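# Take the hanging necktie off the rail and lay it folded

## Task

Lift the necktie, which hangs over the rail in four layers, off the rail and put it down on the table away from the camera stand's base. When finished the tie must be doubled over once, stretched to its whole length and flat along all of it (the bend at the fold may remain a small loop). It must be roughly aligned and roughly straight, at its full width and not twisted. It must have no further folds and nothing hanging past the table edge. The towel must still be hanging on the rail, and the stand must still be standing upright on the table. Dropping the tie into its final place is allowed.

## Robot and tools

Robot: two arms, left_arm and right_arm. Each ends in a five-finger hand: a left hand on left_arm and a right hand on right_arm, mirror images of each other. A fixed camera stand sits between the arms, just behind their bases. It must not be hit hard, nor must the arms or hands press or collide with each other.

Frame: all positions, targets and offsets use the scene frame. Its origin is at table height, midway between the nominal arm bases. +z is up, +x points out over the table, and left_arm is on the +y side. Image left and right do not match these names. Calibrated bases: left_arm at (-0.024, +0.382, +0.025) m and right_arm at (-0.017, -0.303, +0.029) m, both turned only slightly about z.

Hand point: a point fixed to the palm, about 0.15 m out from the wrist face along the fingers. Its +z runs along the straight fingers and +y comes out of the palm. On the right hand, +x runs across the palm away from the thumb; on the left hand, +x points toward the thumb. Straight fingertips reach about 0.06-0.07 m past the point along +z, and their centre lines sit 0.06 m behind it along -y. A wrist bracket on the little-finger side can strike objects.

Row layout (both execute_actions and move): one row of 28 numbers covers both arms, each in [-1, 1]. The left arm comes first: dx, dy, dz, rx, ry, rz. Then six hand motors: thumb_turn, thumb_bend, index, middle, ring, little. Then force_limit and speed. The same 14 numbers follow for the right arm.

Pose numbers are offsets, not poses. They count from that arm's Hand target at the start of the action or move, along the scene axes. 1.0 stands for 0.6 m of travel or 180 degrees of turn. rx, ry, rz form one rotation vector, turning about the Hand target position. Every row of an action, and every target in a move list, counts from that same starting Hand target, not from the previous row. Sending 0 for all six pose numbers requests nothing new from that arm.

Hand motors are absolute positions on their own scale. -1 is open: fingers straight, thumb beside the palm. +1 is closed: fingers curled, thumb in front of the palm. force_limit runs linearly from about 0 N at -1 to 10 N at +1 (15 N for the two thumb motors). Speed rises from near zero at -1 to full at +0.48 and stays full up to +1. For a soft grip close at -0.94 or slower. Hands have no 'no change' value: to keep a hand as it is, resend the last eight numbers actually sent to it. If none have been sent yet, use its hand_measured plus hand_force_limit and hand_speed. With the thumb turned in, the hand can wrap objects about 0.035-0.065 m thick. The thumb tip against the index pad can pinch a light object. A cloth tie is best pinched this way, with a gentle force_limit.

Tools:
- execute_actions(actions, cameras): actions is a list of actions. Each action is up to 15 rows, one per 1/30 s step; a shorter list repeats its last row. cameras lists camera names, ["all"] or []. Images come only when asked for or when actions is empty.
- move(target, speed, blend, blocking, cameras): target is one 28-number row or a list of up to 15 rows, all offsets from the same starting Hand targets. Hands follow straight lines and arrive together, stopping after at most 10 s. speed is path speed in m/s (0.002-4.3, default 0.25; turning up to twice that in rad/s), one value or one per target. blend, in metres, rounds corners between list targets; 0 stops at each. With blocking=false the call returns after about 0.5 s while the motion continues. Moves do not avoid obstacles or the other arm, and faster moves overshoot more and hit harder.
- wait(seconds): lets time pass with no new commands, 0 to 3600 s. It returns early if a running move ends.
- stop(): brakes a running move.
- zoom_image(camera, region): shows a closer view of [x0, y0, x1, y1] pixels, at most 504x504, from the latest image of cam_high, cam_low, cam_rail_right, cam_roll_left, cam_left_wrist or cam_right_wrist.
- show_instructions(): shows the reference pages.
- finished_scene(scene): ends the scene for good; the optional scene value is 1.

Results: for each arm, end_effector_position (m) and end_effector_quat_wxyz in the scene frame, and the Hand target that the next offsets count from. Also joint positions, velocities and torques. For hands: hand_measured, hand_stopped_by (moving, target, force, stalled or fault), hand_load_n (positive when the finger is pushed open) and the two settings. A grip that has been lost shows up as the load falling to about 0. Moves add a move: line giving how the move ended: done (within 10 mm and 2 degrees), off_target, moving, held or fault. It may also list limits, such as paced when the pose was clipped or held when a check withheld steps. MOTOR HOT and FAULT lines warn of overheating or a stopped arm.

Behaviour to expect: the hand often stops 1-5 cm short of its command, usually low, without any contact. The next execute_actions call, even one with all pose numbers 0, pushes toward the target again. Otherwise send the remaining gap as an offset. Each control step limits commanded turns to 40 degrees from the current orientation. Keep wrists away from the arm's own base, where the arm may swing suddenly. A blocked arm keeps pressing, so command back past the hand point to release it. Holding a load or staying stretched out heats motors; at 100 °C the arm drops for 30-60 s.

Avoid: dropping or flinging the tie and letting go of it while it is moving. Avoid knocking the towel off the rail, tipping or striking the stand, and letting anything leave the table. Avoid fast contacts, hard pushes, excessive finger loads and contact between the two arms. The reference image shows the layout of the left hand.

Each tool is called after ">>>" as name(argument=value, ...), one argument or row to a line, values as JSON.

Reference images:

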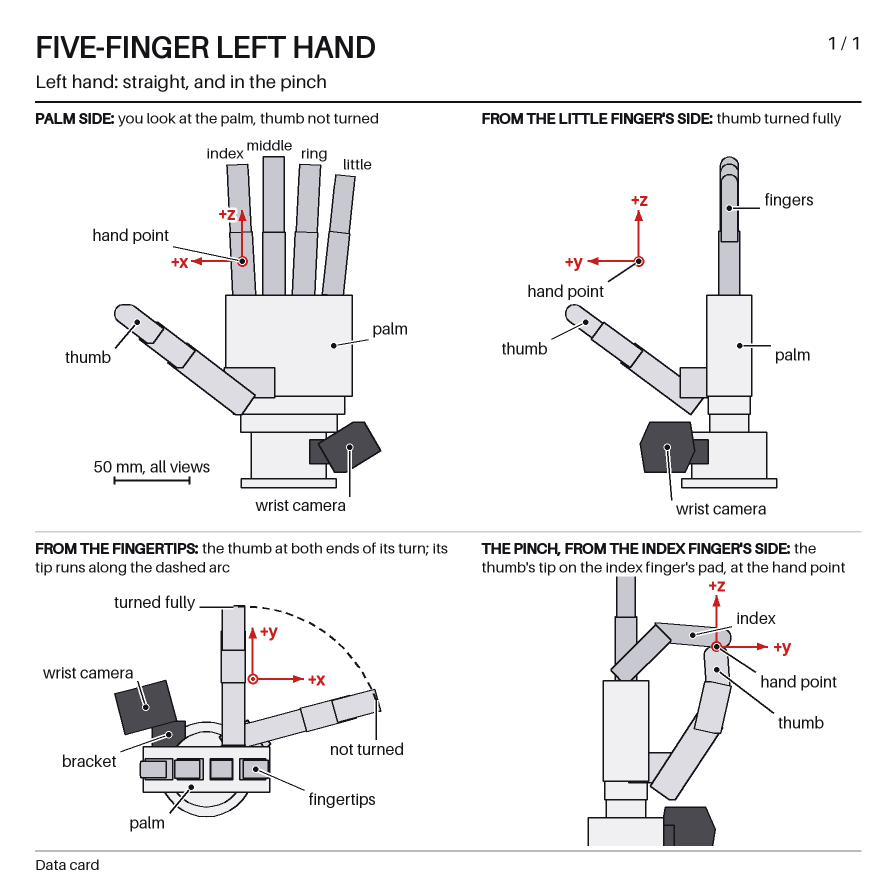

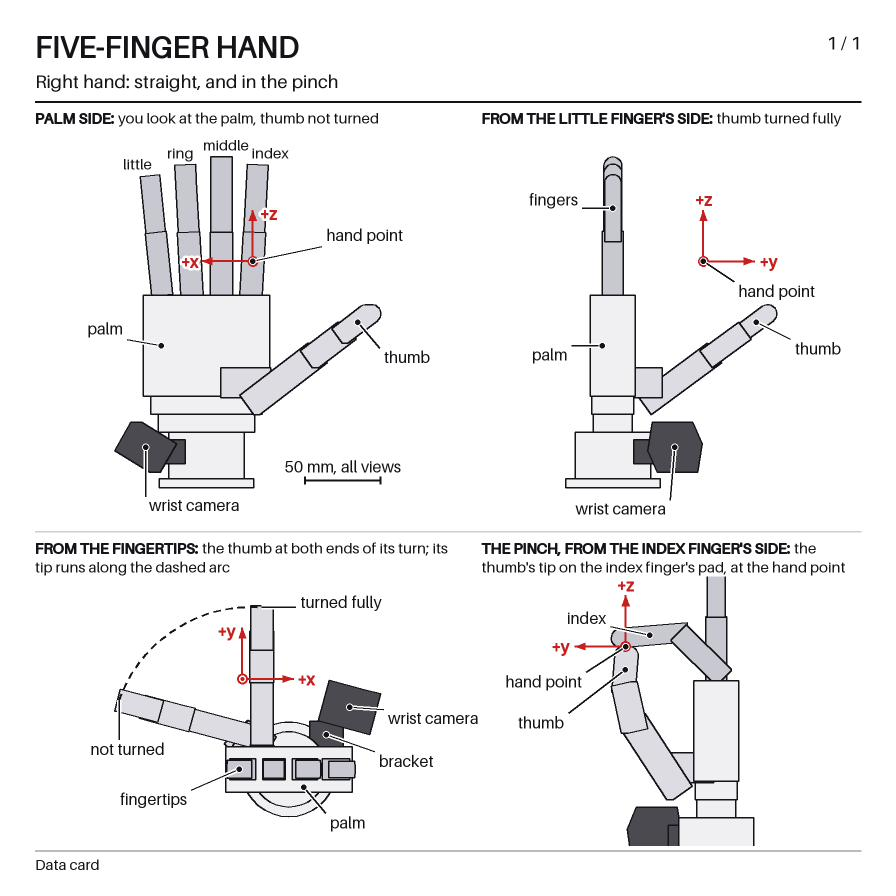

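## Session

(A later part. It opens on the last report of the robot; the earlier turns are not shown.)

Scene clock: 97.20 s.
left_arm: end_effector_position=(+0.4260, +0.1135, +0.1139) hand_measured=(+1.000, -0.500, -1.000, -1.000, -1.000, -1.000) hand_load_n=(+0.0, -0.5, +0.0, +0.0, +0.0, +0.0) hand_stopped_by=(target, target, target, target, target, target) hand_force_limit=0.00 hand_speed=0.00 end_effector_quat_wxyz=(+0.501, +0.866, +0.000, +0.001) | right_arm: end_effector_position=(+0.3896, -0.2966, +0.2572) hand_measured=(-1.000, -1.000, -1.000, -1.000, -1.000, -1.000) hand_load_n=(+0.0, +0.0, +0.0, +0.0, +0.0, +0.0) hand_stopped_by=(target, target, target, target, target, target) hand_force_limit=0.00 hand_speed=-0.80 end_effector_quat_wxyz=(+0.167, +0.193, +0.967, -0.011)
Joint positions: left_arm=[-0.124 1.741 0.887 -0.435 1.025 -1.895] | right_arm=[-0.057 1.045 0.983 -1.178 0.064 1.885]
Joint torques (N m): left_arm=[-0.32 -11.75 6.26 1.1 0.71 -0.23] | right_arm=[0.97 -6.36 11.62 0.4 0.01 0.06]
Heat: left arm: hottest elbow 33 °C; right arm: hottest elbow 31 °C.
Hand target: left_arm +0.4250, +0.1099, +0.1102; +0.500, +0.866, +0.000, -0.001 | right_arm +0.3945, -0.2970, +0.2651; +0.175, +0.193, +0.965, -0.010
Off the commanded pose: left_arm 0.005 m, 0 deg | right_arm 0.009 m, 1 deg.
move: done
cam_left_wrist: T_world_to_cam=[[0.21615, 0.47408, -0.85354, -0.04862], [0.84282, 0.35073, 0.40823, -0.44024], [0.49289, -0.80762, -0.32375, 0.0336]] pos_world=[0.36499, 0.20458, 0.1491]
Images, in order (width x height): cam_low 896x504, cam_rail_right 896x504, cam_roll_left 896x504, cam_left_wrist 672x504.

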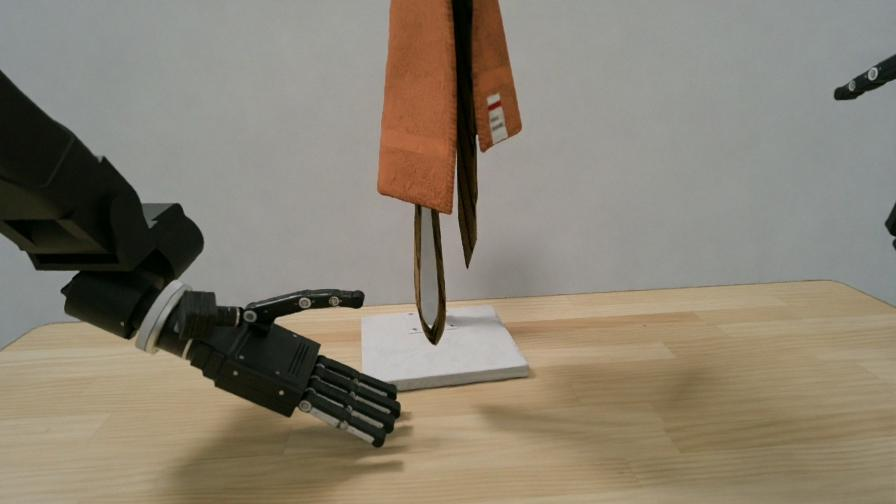

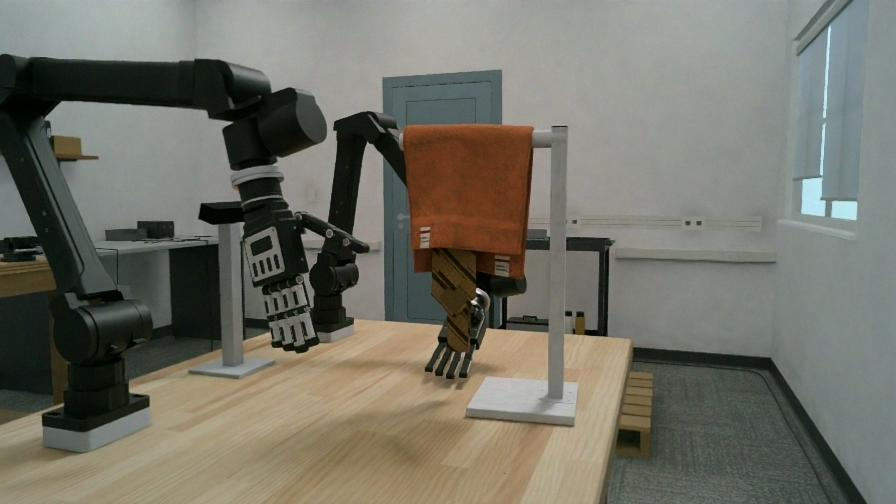

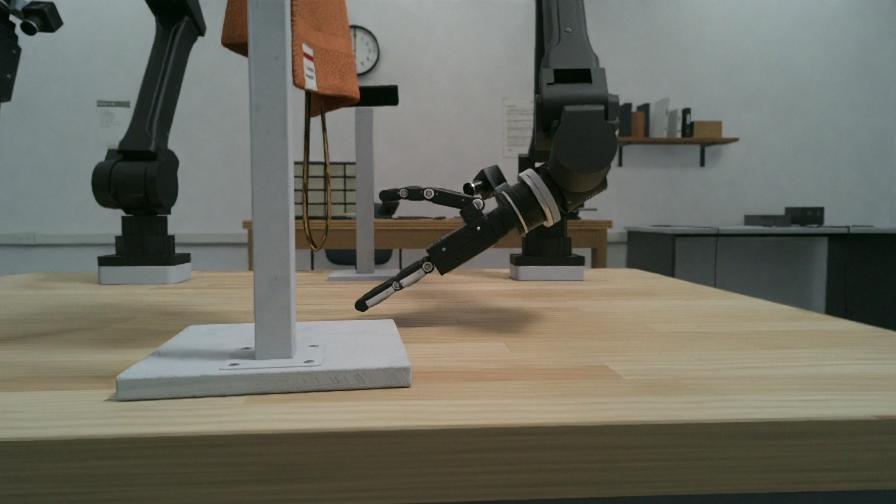

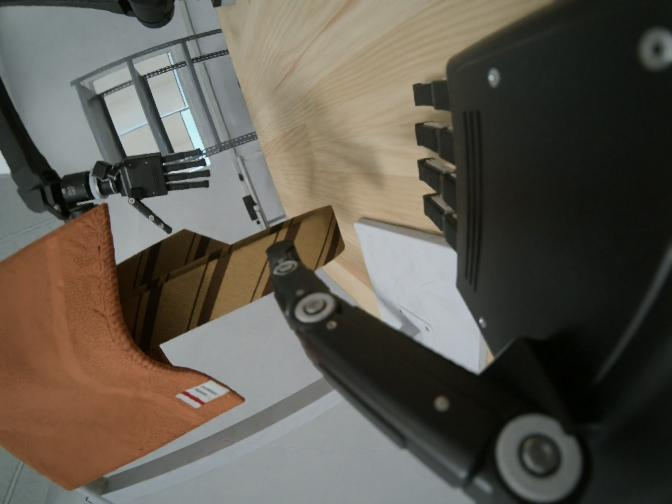

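>>> move(
  target=[0.0367, -0.1133, 0.003, 0, 0, 0, 1, -0.5, -1, -1, -1, -1, 0, 0, 0,0,0,0,0,0, -1,-1,-1,-1,-1,-1, 0.0, -0.8],
  cameras=["cam_low", "cam_roll_left", "cam_left_wrist", "cam_rail_right"],
  speed=0.08,
)

>>> zoom_image(
  camera="cam_rail_right",
  region=[400, 240, 530, 400],
)

>>> zoom_image(
  camera="cam_left_wrist",
  region=[180, 160, 480, 360],
)

>>> zoom_image(
  camera="cam_roll_left",
  region=[240, 80, 440, 330],
)

>>> zoom_image(
  camera="cam_low",
  region=[300, 150, 520, 450],
)

Scene clock: 125.23 s.
left_arm: end_effector_position=(+0.4365, +0.0510, +0.1068) hand_measured=(+1.000, -0.500, -1.000, -1.000, -1.000, -1.000) hand_load_n=(+0.0, +0.0, +0.0, +0.0, +0.0, +0.0) hand_stopped_by=(target, target, target, target, target, target) hand_force_limit=0.00 hand_speed=0.00 end_effector_quat_wxyz=(+0.497, +0.868, +0.008, -0.010) | right_arm: end_effector_position=(+0.3896, -0.2966, +0.2572) hand_measured=(-1.000, -1.000, -1.000, -1.000, -1.000, -1.000) hand_load_n=(+0.0, +0.0, +0.0, +0.0, +0.0, +0.0) hand_stopped_by=(target, target, target, target, target, target) hand_force_limit=0.00 hand_speed=-0.80 end_effector_quat_wxyz=(+0.167, +0.193, +0.967, -0.011)
Joint positions: left_arm=[-0.258 1.788 0.924 -0.256 0.974 -2.129] | right_arm=[-0.057 1.045 0.983 -1.178 0.064 1.885]
Joint torques (N m): left_arm=[-0.79 -11.93 9.03 1.47 0.63 -0.27] | right_arm=[0.97 -6.36 11.62 0.4 0.01 0.07]
Heat: left arm: hottest elbow 31 °C; right arm: hottest elbow 31 °C.
Hand target: left_arm +0.4472, +0.0420, +0.1120; +0.500, +0.866, +0.000, -0.001 | right_arm +0.3945, -0.2970, +0.2651; +0.175, +0.193, +0.965, -0.010
Off the commanded pose: left_arm 0.015 m, 1 deg | right_arm 0.009 m, 1 deg.
move: off_target (left_arm)
cam_left_wrist: T_world_to_cam=[[0.1924, 0.4824, -0.85456, -0.01729], [0.85257, 0.34902, 0.38898, -0.42647], [0.4859, -0.80341, -0.34413, -0.01931]] pos_world=[0.37631, 0.14167, 0.14447]
Images, in order (width x height): cam_low 896x504, cam_rail_right 896x504, cam_roll_left 896x504, cam_left_wrist 672x504.

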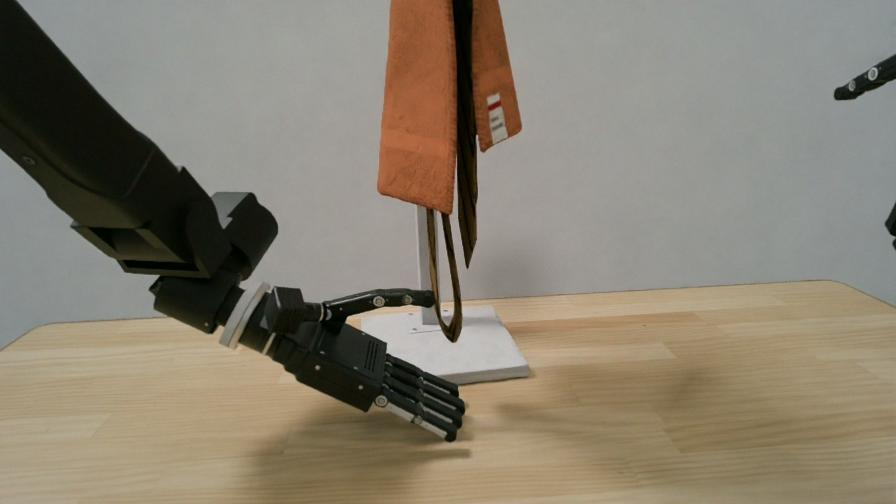

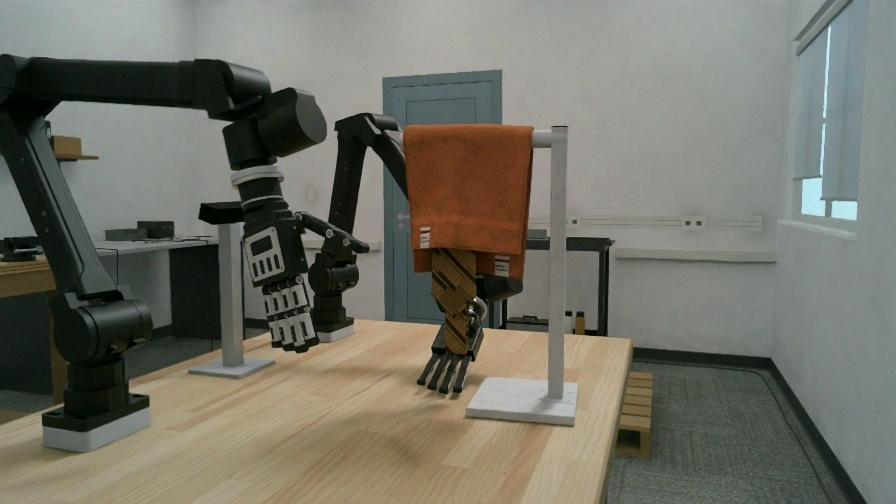

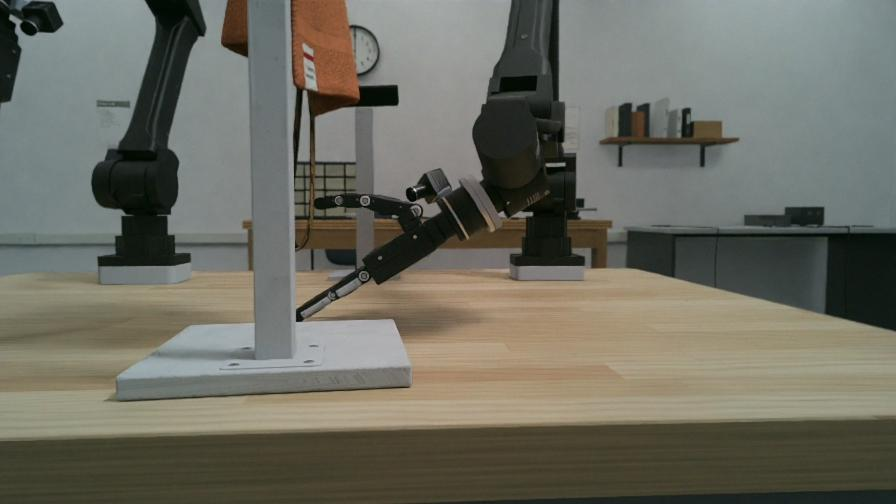

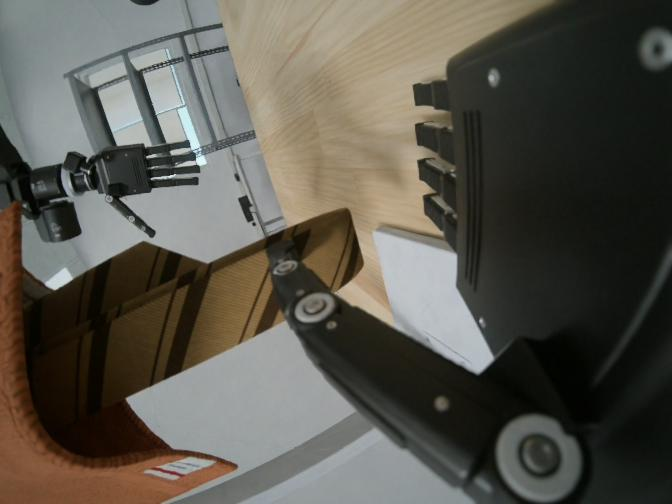

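Scaled by 3.150 from the camera's image (finer frame: 1280x720).

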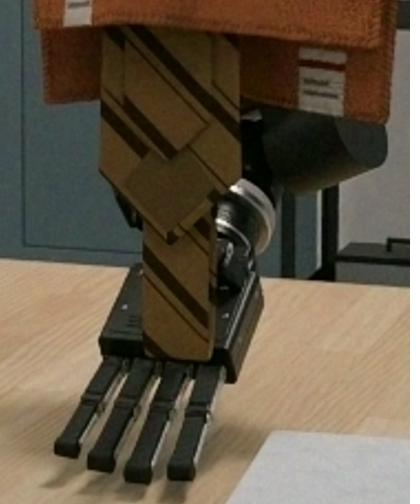

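Scaled by 1.680 from the camera's image (finer frame: 960x720).

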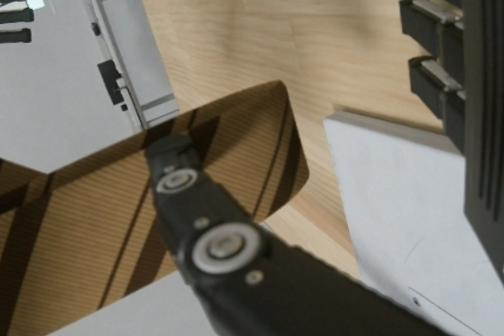

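Scaled by 2.016 from the camera's image (finer frame: 1280x720).

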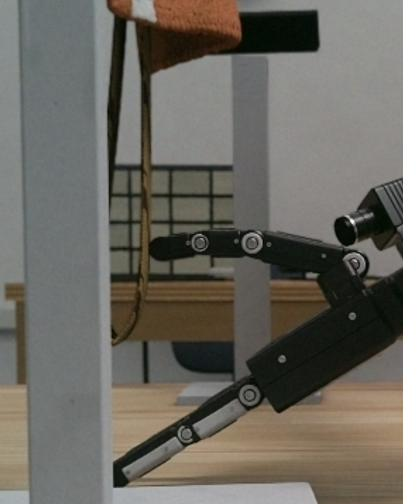

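Scaled by 1.680 from the camera's image (finer frame: 1280x720).

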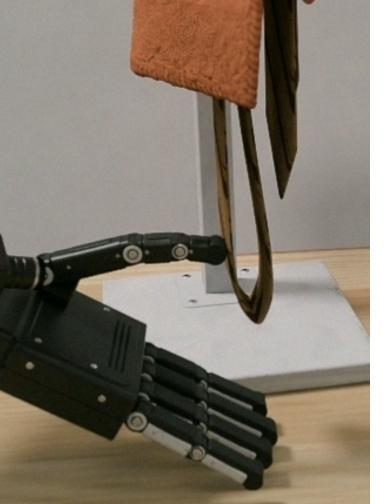

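>>> move(
  target=[
    [0.005, 0.12, 0.0, 0, 0, 0, 1, -0.5, -1, -1, -1, -1, 0, 0, 0,0,0,0,0,0, -1,-1,-1,-1,-1,-1, 0.0, -0.8],
    [0.005, 0.13, 0.005, -0.1105, 0.0146, -0.0825, 1, -1, -1, -1, -1, -1, 0, 0, 0,0,0,0,0,0, -1,-1,-1,-1,-1,-1, 0.0, -0.8],
  ],
  cameras=["cam_low", "cam_roll_left", "cam_left_wrist", "cam_rail_right"],
  speed=0.1,
)

Scene clock: 153.63 s.
left_arm: end_effector_position=(+0.4396, +0.1143, +0.1170) hand_measured=(+1.000, -1.000, -1.000, -1.000, -1.000, -1.000) hand_load_n=(+0.0, +0.0, +0.0, +0.0, +0.0, +0.0) hand_stopped_by=(target, target, target, target, target, target) hand_force_limit=0.00 hand_speed=0.00 end_effector_quat_wxyz=(+0.637, +0.759, -0.103, -0.089) | right_arm: end_effector_position=(+0.3896, -0.2966, +0.2572) hand_measured=(-1.000, -1.000, -1.000, -1.000, -1.000, -1.000) hand_load_n=(+0.0, +0.0, +0.0, +0.0, +0.0, +0.0) hand_stopped_by=(target, target, target, target, target, target) hand_force_limit=0.00 hand_speed=-0.80 end_effector_quat_wxyz=(+0.167, +0.193, +0.967, -0.011)
Joint positions: left_arm=[-0.09 2.151 1.302 -1.401 1.347 -0.885] | right_arm=[-0.057 1.045 0.983 -1.178 0.064 1.885]
Joint torques (N m): left_arm=[0.97 -14.74 7.31 -1.06 0.6 0] | right_arm=[1.03 -6.42 11.62 0.39 0.01 0.06]
Heat: left arm: hottest elbow 31 °C; right arm: hottest elbow 32 °C.
Hand target: left_arm +0.4501, +0.1200, +0.1151; +0.637, +0.759, -0.100, -0.084 | right_arm +0.3945, -0.2970, +0.2651; +0.175, +0.193, +0.965, -0.010
Off the commanded pose: left_arm 0.012 m, 1 deg | right_arm 0.009 m, 1 deg.
move: off_target (left_arm); target 2's new numbers were sent with left_arm's hand 0.012 m and 1 deg from that target
cam_left_wrist: T_world_to_cam=[[0.24406, 0.09164, -0.96542, -0.00474], [0.93992, 0.22272, 0.25875, -0.46386], [0.23873, -0.97057, -0.03177, 0.12479]] pos_world=[0.40735, 0.22486, 0.11942]
Images, in order (width x height): cam_low 896x504, cam_rail_right 896x504, cam_roll_left 896x504, cam_left_wrist 672x504.

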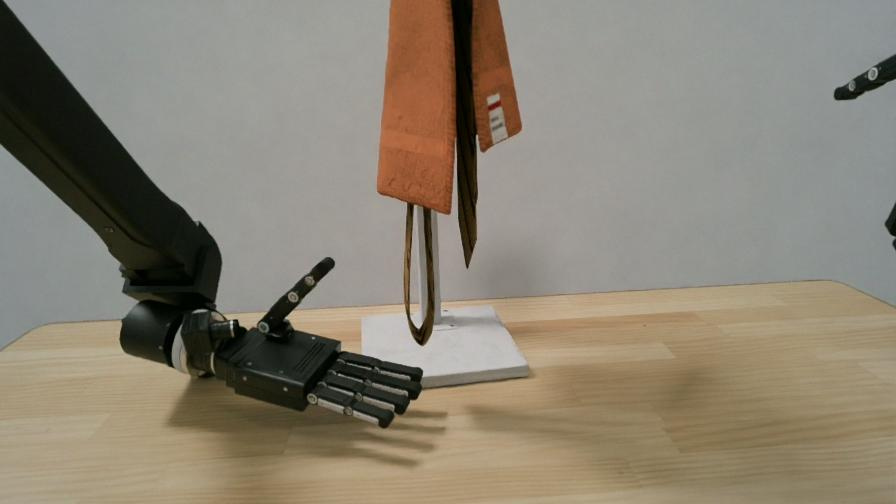

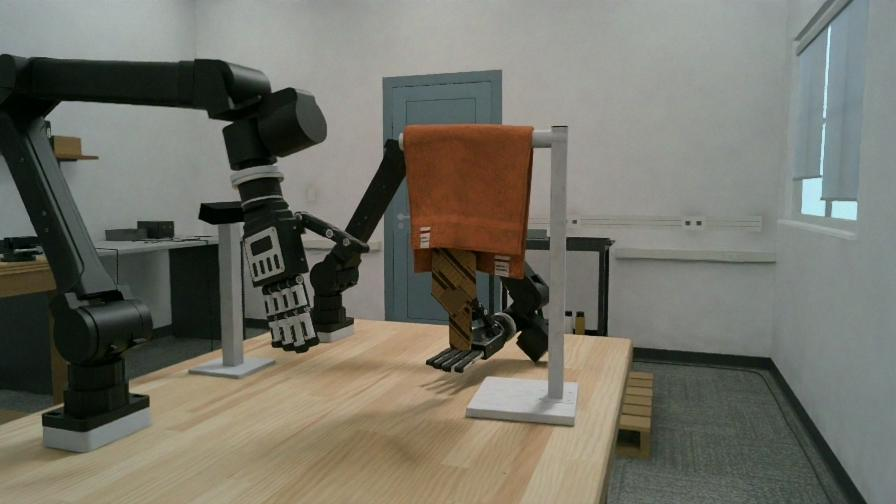

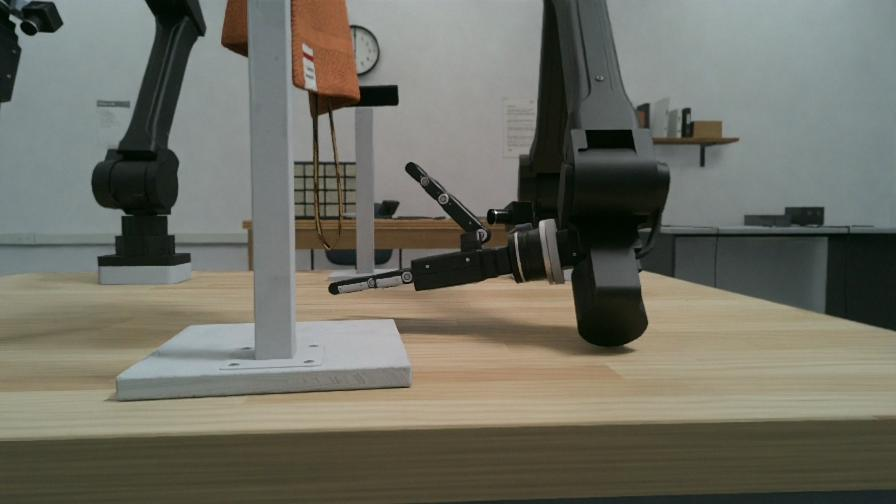

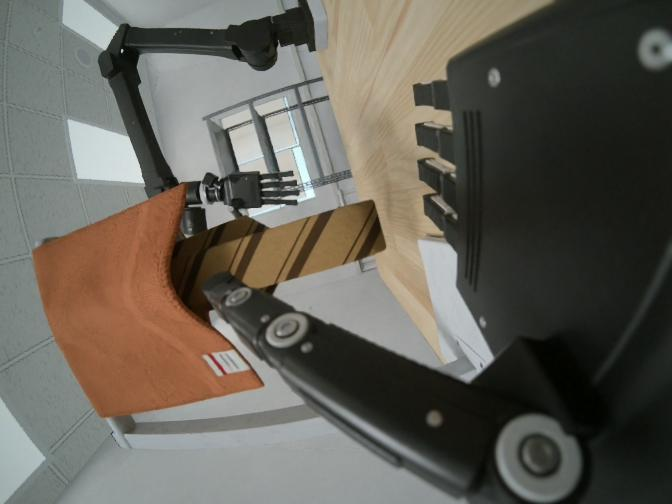

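>>> move(
  target=[
    [0.0, 0.0, 0.02, 0.0537, -0.0144, 0, 1, -1, -1, -1, -1, -1, 0, 0, 0,0,0,0,0,0, -1,-1,-1,-1,-1,-1, 0.0, -0.8],
    [0.008, -0.015, -0.005, 0.0537, -0.0144, 0, 1, -1, -1, -1, -1, -1, 0, 0, 0,0,0,0,0,0, -1,-1,-1,-1,-1,-1, 0.0, -0.8],
  ],
  cameras=["cam_low", "cam_roll_left", "cam_left_wrist", "cam_rail_right"],
  speed=0.1,
)

>>> zoom_image(
  camera="cam_rail_right",
  region=[400, 240, 560, 400],
)

>>> zoom_image(
  camera="cam_left_wrist",
  region=[180, 160, 480, 360],
)

>>> zoom_image(
  camera="cam_roll_left",
  region=[270, 80, 470, 330],
)

>>> zoom_image(
  camera="cam_low",
  region=[300, 150, 520, 450],
)

Scene clock: 178.97 s.
left_arm: end_effector_position=(+0.4531, +0.1129, +0.1179) hand_measured=(+1.000, -1.000, -1.000, -1.000, -1.000, -1.000) hand_load_n=(+0.0, +0.0, +0.0, +0.0, +0.0, +0.0) hand_stopped_by=(target, target, target, target, target, target) hand_force_limit=0.00 hand_speed=0.00 end_effector_quat_wxyz=(+0.568, +0.812, -0.110, -0.073) | right_arm: end_effector_position=(+0.3896, -0.2966, +0.2572) hand_measured=(-1.000, -1.000, -1.000, -1.000, -1.000, -1.000) hand_load_n=(+0.0, +0.0, +0.0, +0.0, +0.0, +0.0) hand_stopped_by=(target, target, target, target, target, target) hand_force_limit=0.00 hand_speed=-0.80 end_effector_quat_wxyz=(+0.167, +0.193, +0.967, -0.011)
Joint positions: left_arm=[-0.087 2.042 1.276 -1.153 1.196 -1.191] | right_arm=[-0.057 1.045 0.983 -1.178 0.064 1.885]
Joint torques (N m): left_arm=[-0.09 -14.97 6.5 0.42 1.01 -0.26] | right_arm=[1.03 -6.42 11.63 0.4 0.01 0.06]
Heat: left arm: hottest elbow 31 °C; right arm: hottest elbow 32 °C.
Hand target: left_arm +0.4549, +0.1110, +0.1120; +0.569, +0.812, -0.107, -0.076 | right_arm +0.3945, -0.2970, +0.2651; +0.175, +0.193, +0.965, -0.010
Off the commanded pose: left_arm 0.006 m, 0 deg | right_arm 0.009 m, 1 deg.
move: done
cam_left_wrist: T_world_to_cam=[[0.2979, 0.25324, -0.92039, -0.05491], [0.92046, 0.17932, 0.34726, -0.47319], [0.25299, -0.95064, -0.17968, 0.12891]] pos_world=[0.4193, 0.22131, 0.13695]
Images, in order (width x height): cam_low 896x504, cam_rail_right 896x504, cam_roll_left 896x504, cam_left_wrist 672x504.

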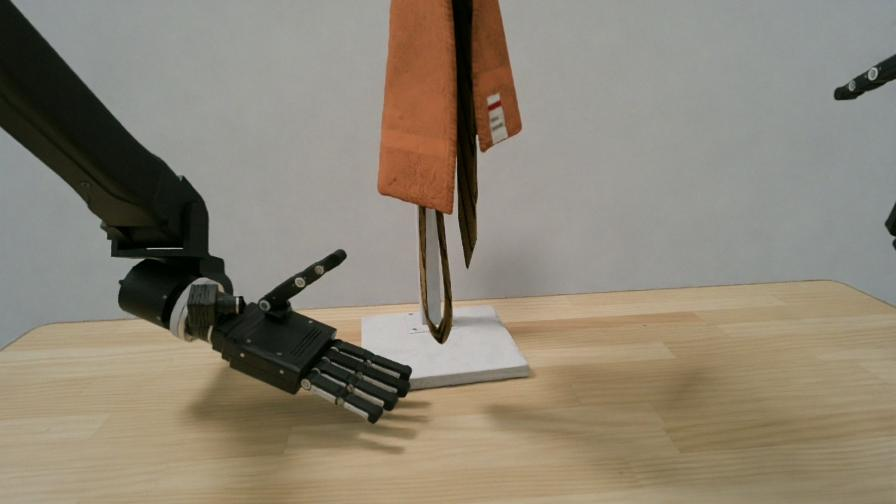

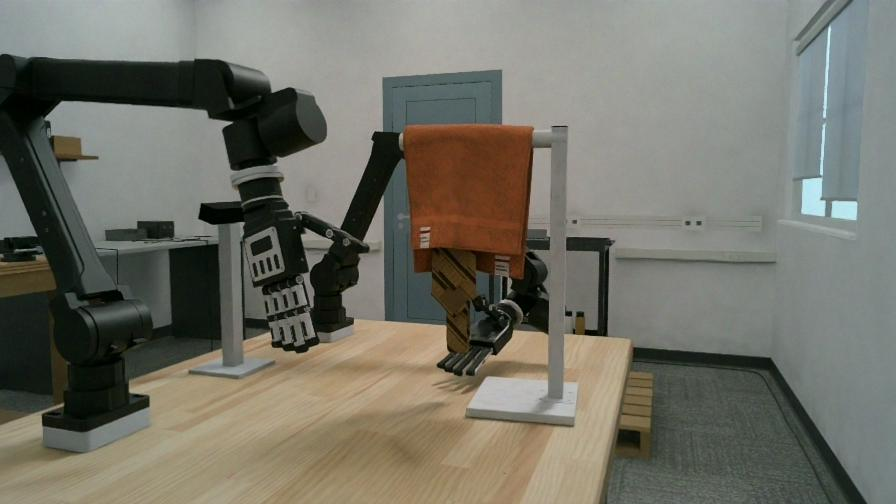

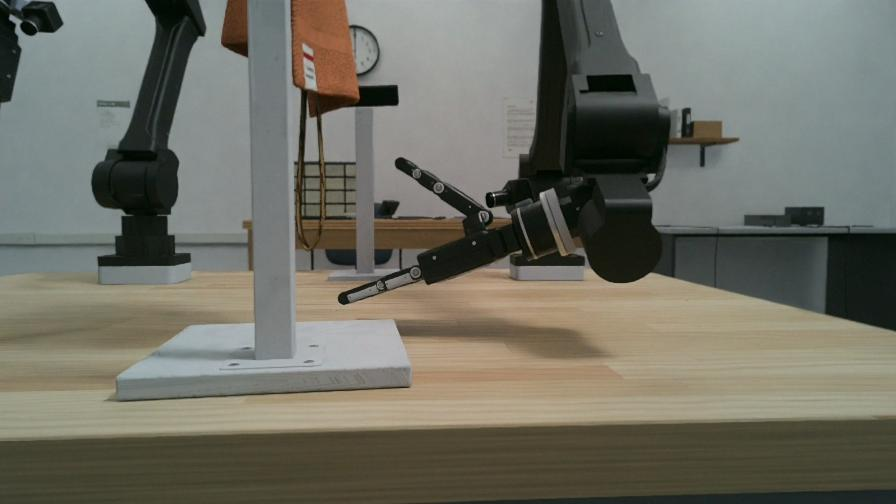

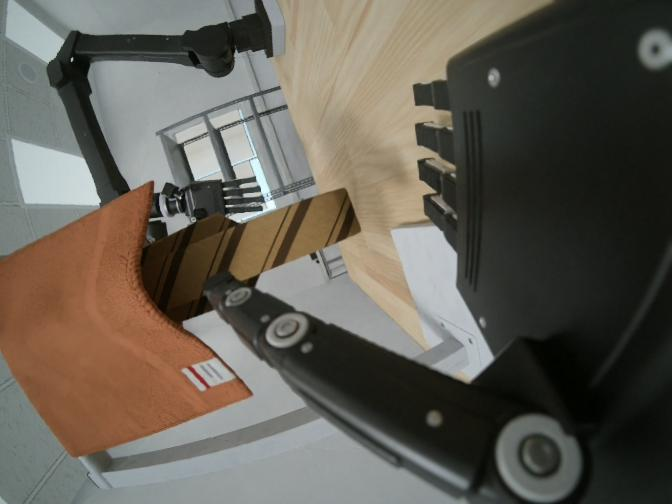

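Scaled by 3.150 from the camera's image (finer frame: 1280x720).

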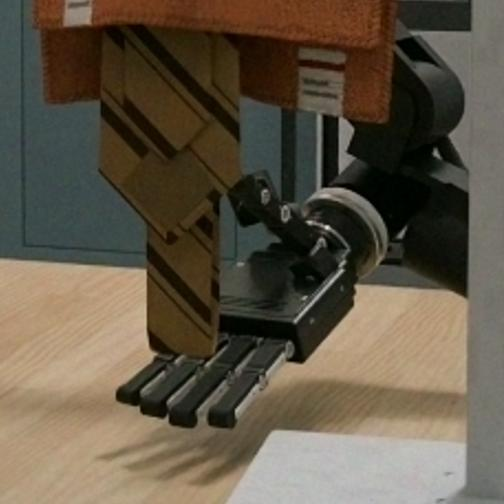

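Scaled by 1.680 from the camera's image (finer frame: 960x720).

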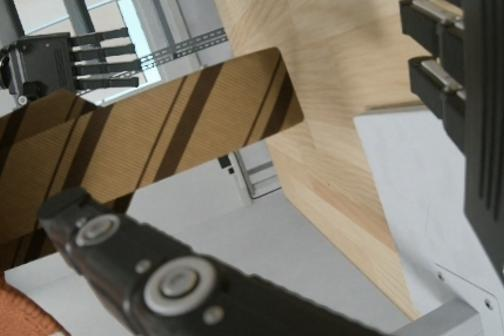

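Scaled by 2.016 from the camera's image (finer frame: 1280x720).

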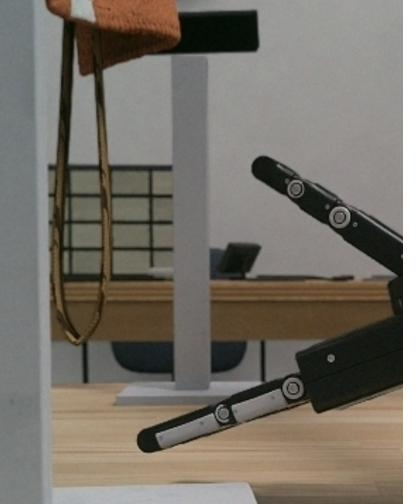

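Scaled by 1.680 from the camera's image (finer frame: 1280x720).

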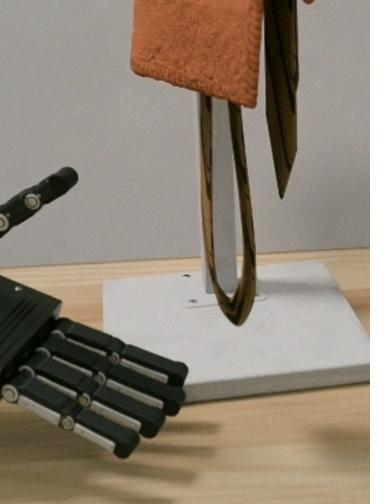

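>>> move(
  target=[-0.003, -0.1167, 0.003, 0, 0, 0, 1, -1, -1, -1, -1, -1, 0, 0, 0,0,0,0,0,0, -1,-1,-1,-1,-1,-1, 0.0, -0.8],
  cameras=["cam_low", "cam_roll_left", "cam_left_wrist", "cam_rail_right"],
  speed=0.06,
)

>>> zoom_image(
  camera="cam_rail_right",
  region=[400, 240, 560, 400],
)

>>> zoom_image(
  camera="cam_left_wrist",
  region=[180, 160, 480, 360],
)

>>> zoom_image(
  camera="cam_roll_left",
  region=[240, 80, 440, 330],
)

>>> zoom_image(
  camera="cam_low",
  region=[300, 150, 520, 450],
)

Scene clock: 206.50 s.
left_arm: end_effector_position=(+0.4549, +0.0460, +0.1070) hand_measured=(+1.000, -1.000, -1.000, -1.000, -1.000, -1.000) hand_load_n=(+0.0, +0.0, +0.0, +0.0, +0.0, +0.0) hand_stopped_by=(target, target, target, target, target, target) hand_force_limit=0.00 hand_speed=0.00 end_effector_quat_wxyz=(+0.567, +0.813, -0.101, -0.080) | right_arm: end_effector_position=(+0.3896, -0.2966, +0.2572) hand_measured=(-1.000, -1.000, -1.000, -1.000, -1.000, -1.000) hand_load_n=(+0.0, +0.0, +0.0, +0.0, +0.0, +0.0) hand_stopped_by=(target, target, target, target, target, target) hand_force_limit=0.00 hand_speed=-0.80 end_effector_quat_wxyz=(+0.167, +0.193, +0.967, -0.011)
Joint positions: left_arm=[-0.215 2.034 1.239 -0.793 1.22 -1.568] | right_arm=[-0.057 1.045 0.983 -1.178 0.064 1.885]
Joint torques (N m): left_arm=[-0.21 -17.03 6.16 0.68 1.06 -0.22] | right_arm=[1.03 -6.48 11.62 0.4 0.01 0.06]
Heat: left arm: hottest elbow 30 °C; right arm: hottest elbow 32 °C.
Hand target: left_arm +0.4531, +0.0410, +0.1138; +0.569, +0.812, -0.107, -0.076 | right_arm +0.3945, -0.2970, +0.2651; +0.175, +0.193, +0.965, -0.010
Off the commanded pose: left_arm 0.009 m, 1 deg | right_arm 0.009 m, 1 deg.
move: done
cam_left_wrist: T_world_to_cam=[[0.27664, 0.25994, -0.92515, -0.03869], [0.92633, 0.18405, 0.3287, -0.46001], [0.25571, -0.94792, -0.18988, 0.06263]] pos_world=[0.42081, 0.15408, 0.1273]
Images, in order (width x height): cam_low 896x504, cam_rail_right 896x504, cam_roll_left 896x504, cam_left_wrist 672x504.

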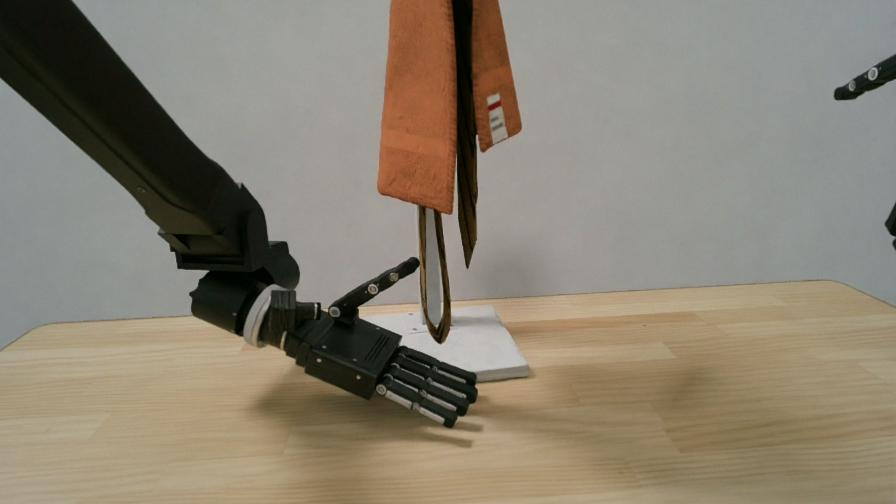

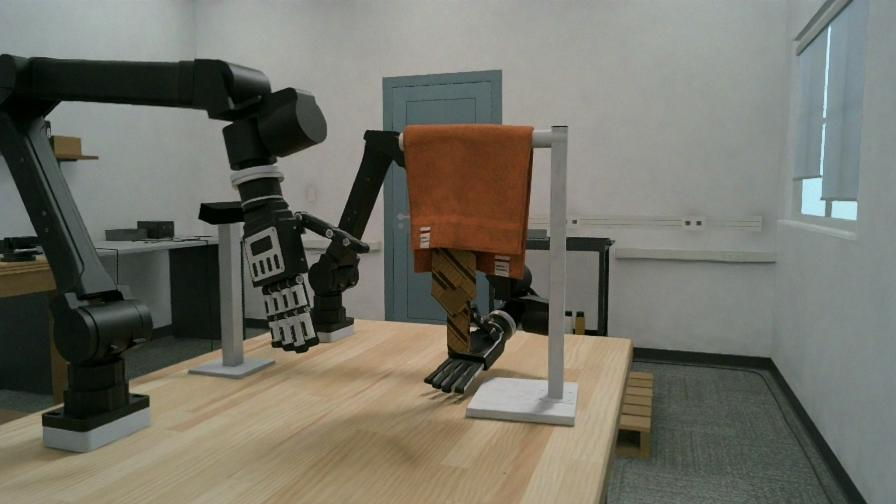

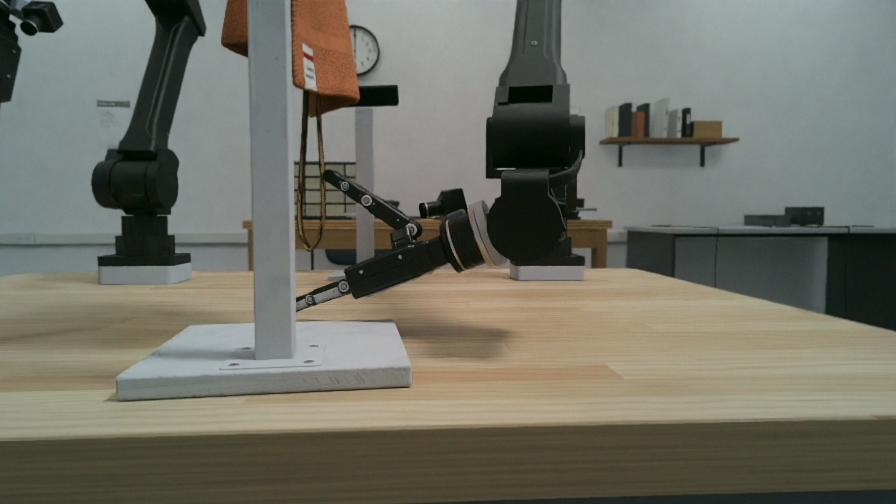

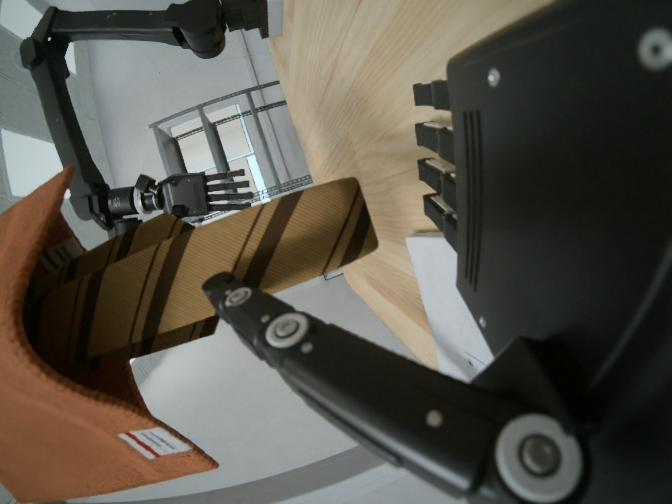

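Scaled by 3.150 from the camera's image (finer frame: 1280x720).

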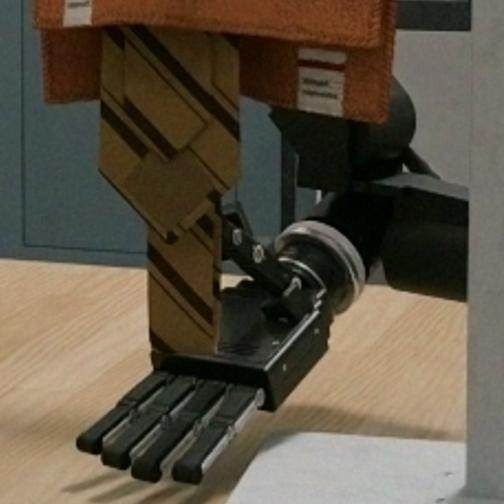

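Scaled by 1.680 from the camera's image (finer frame: 960x720).

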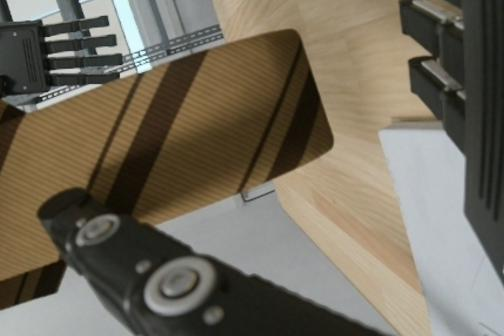

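Scaled by 2.016 from the camera's image (finer frame: 1280x720).

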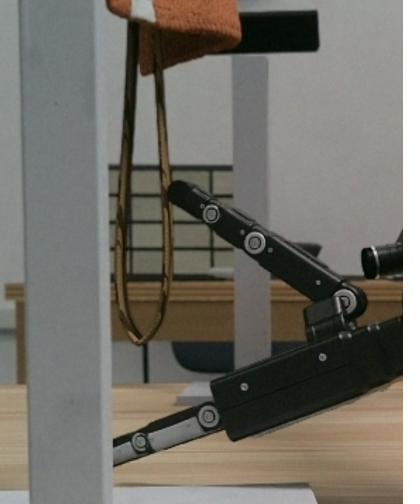

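Scaled by 1.680 from the camera's image (finer frame: 1280x720).

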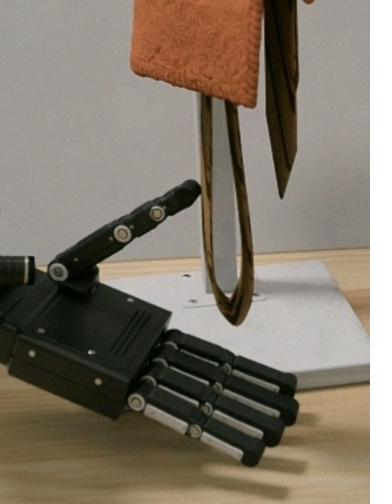

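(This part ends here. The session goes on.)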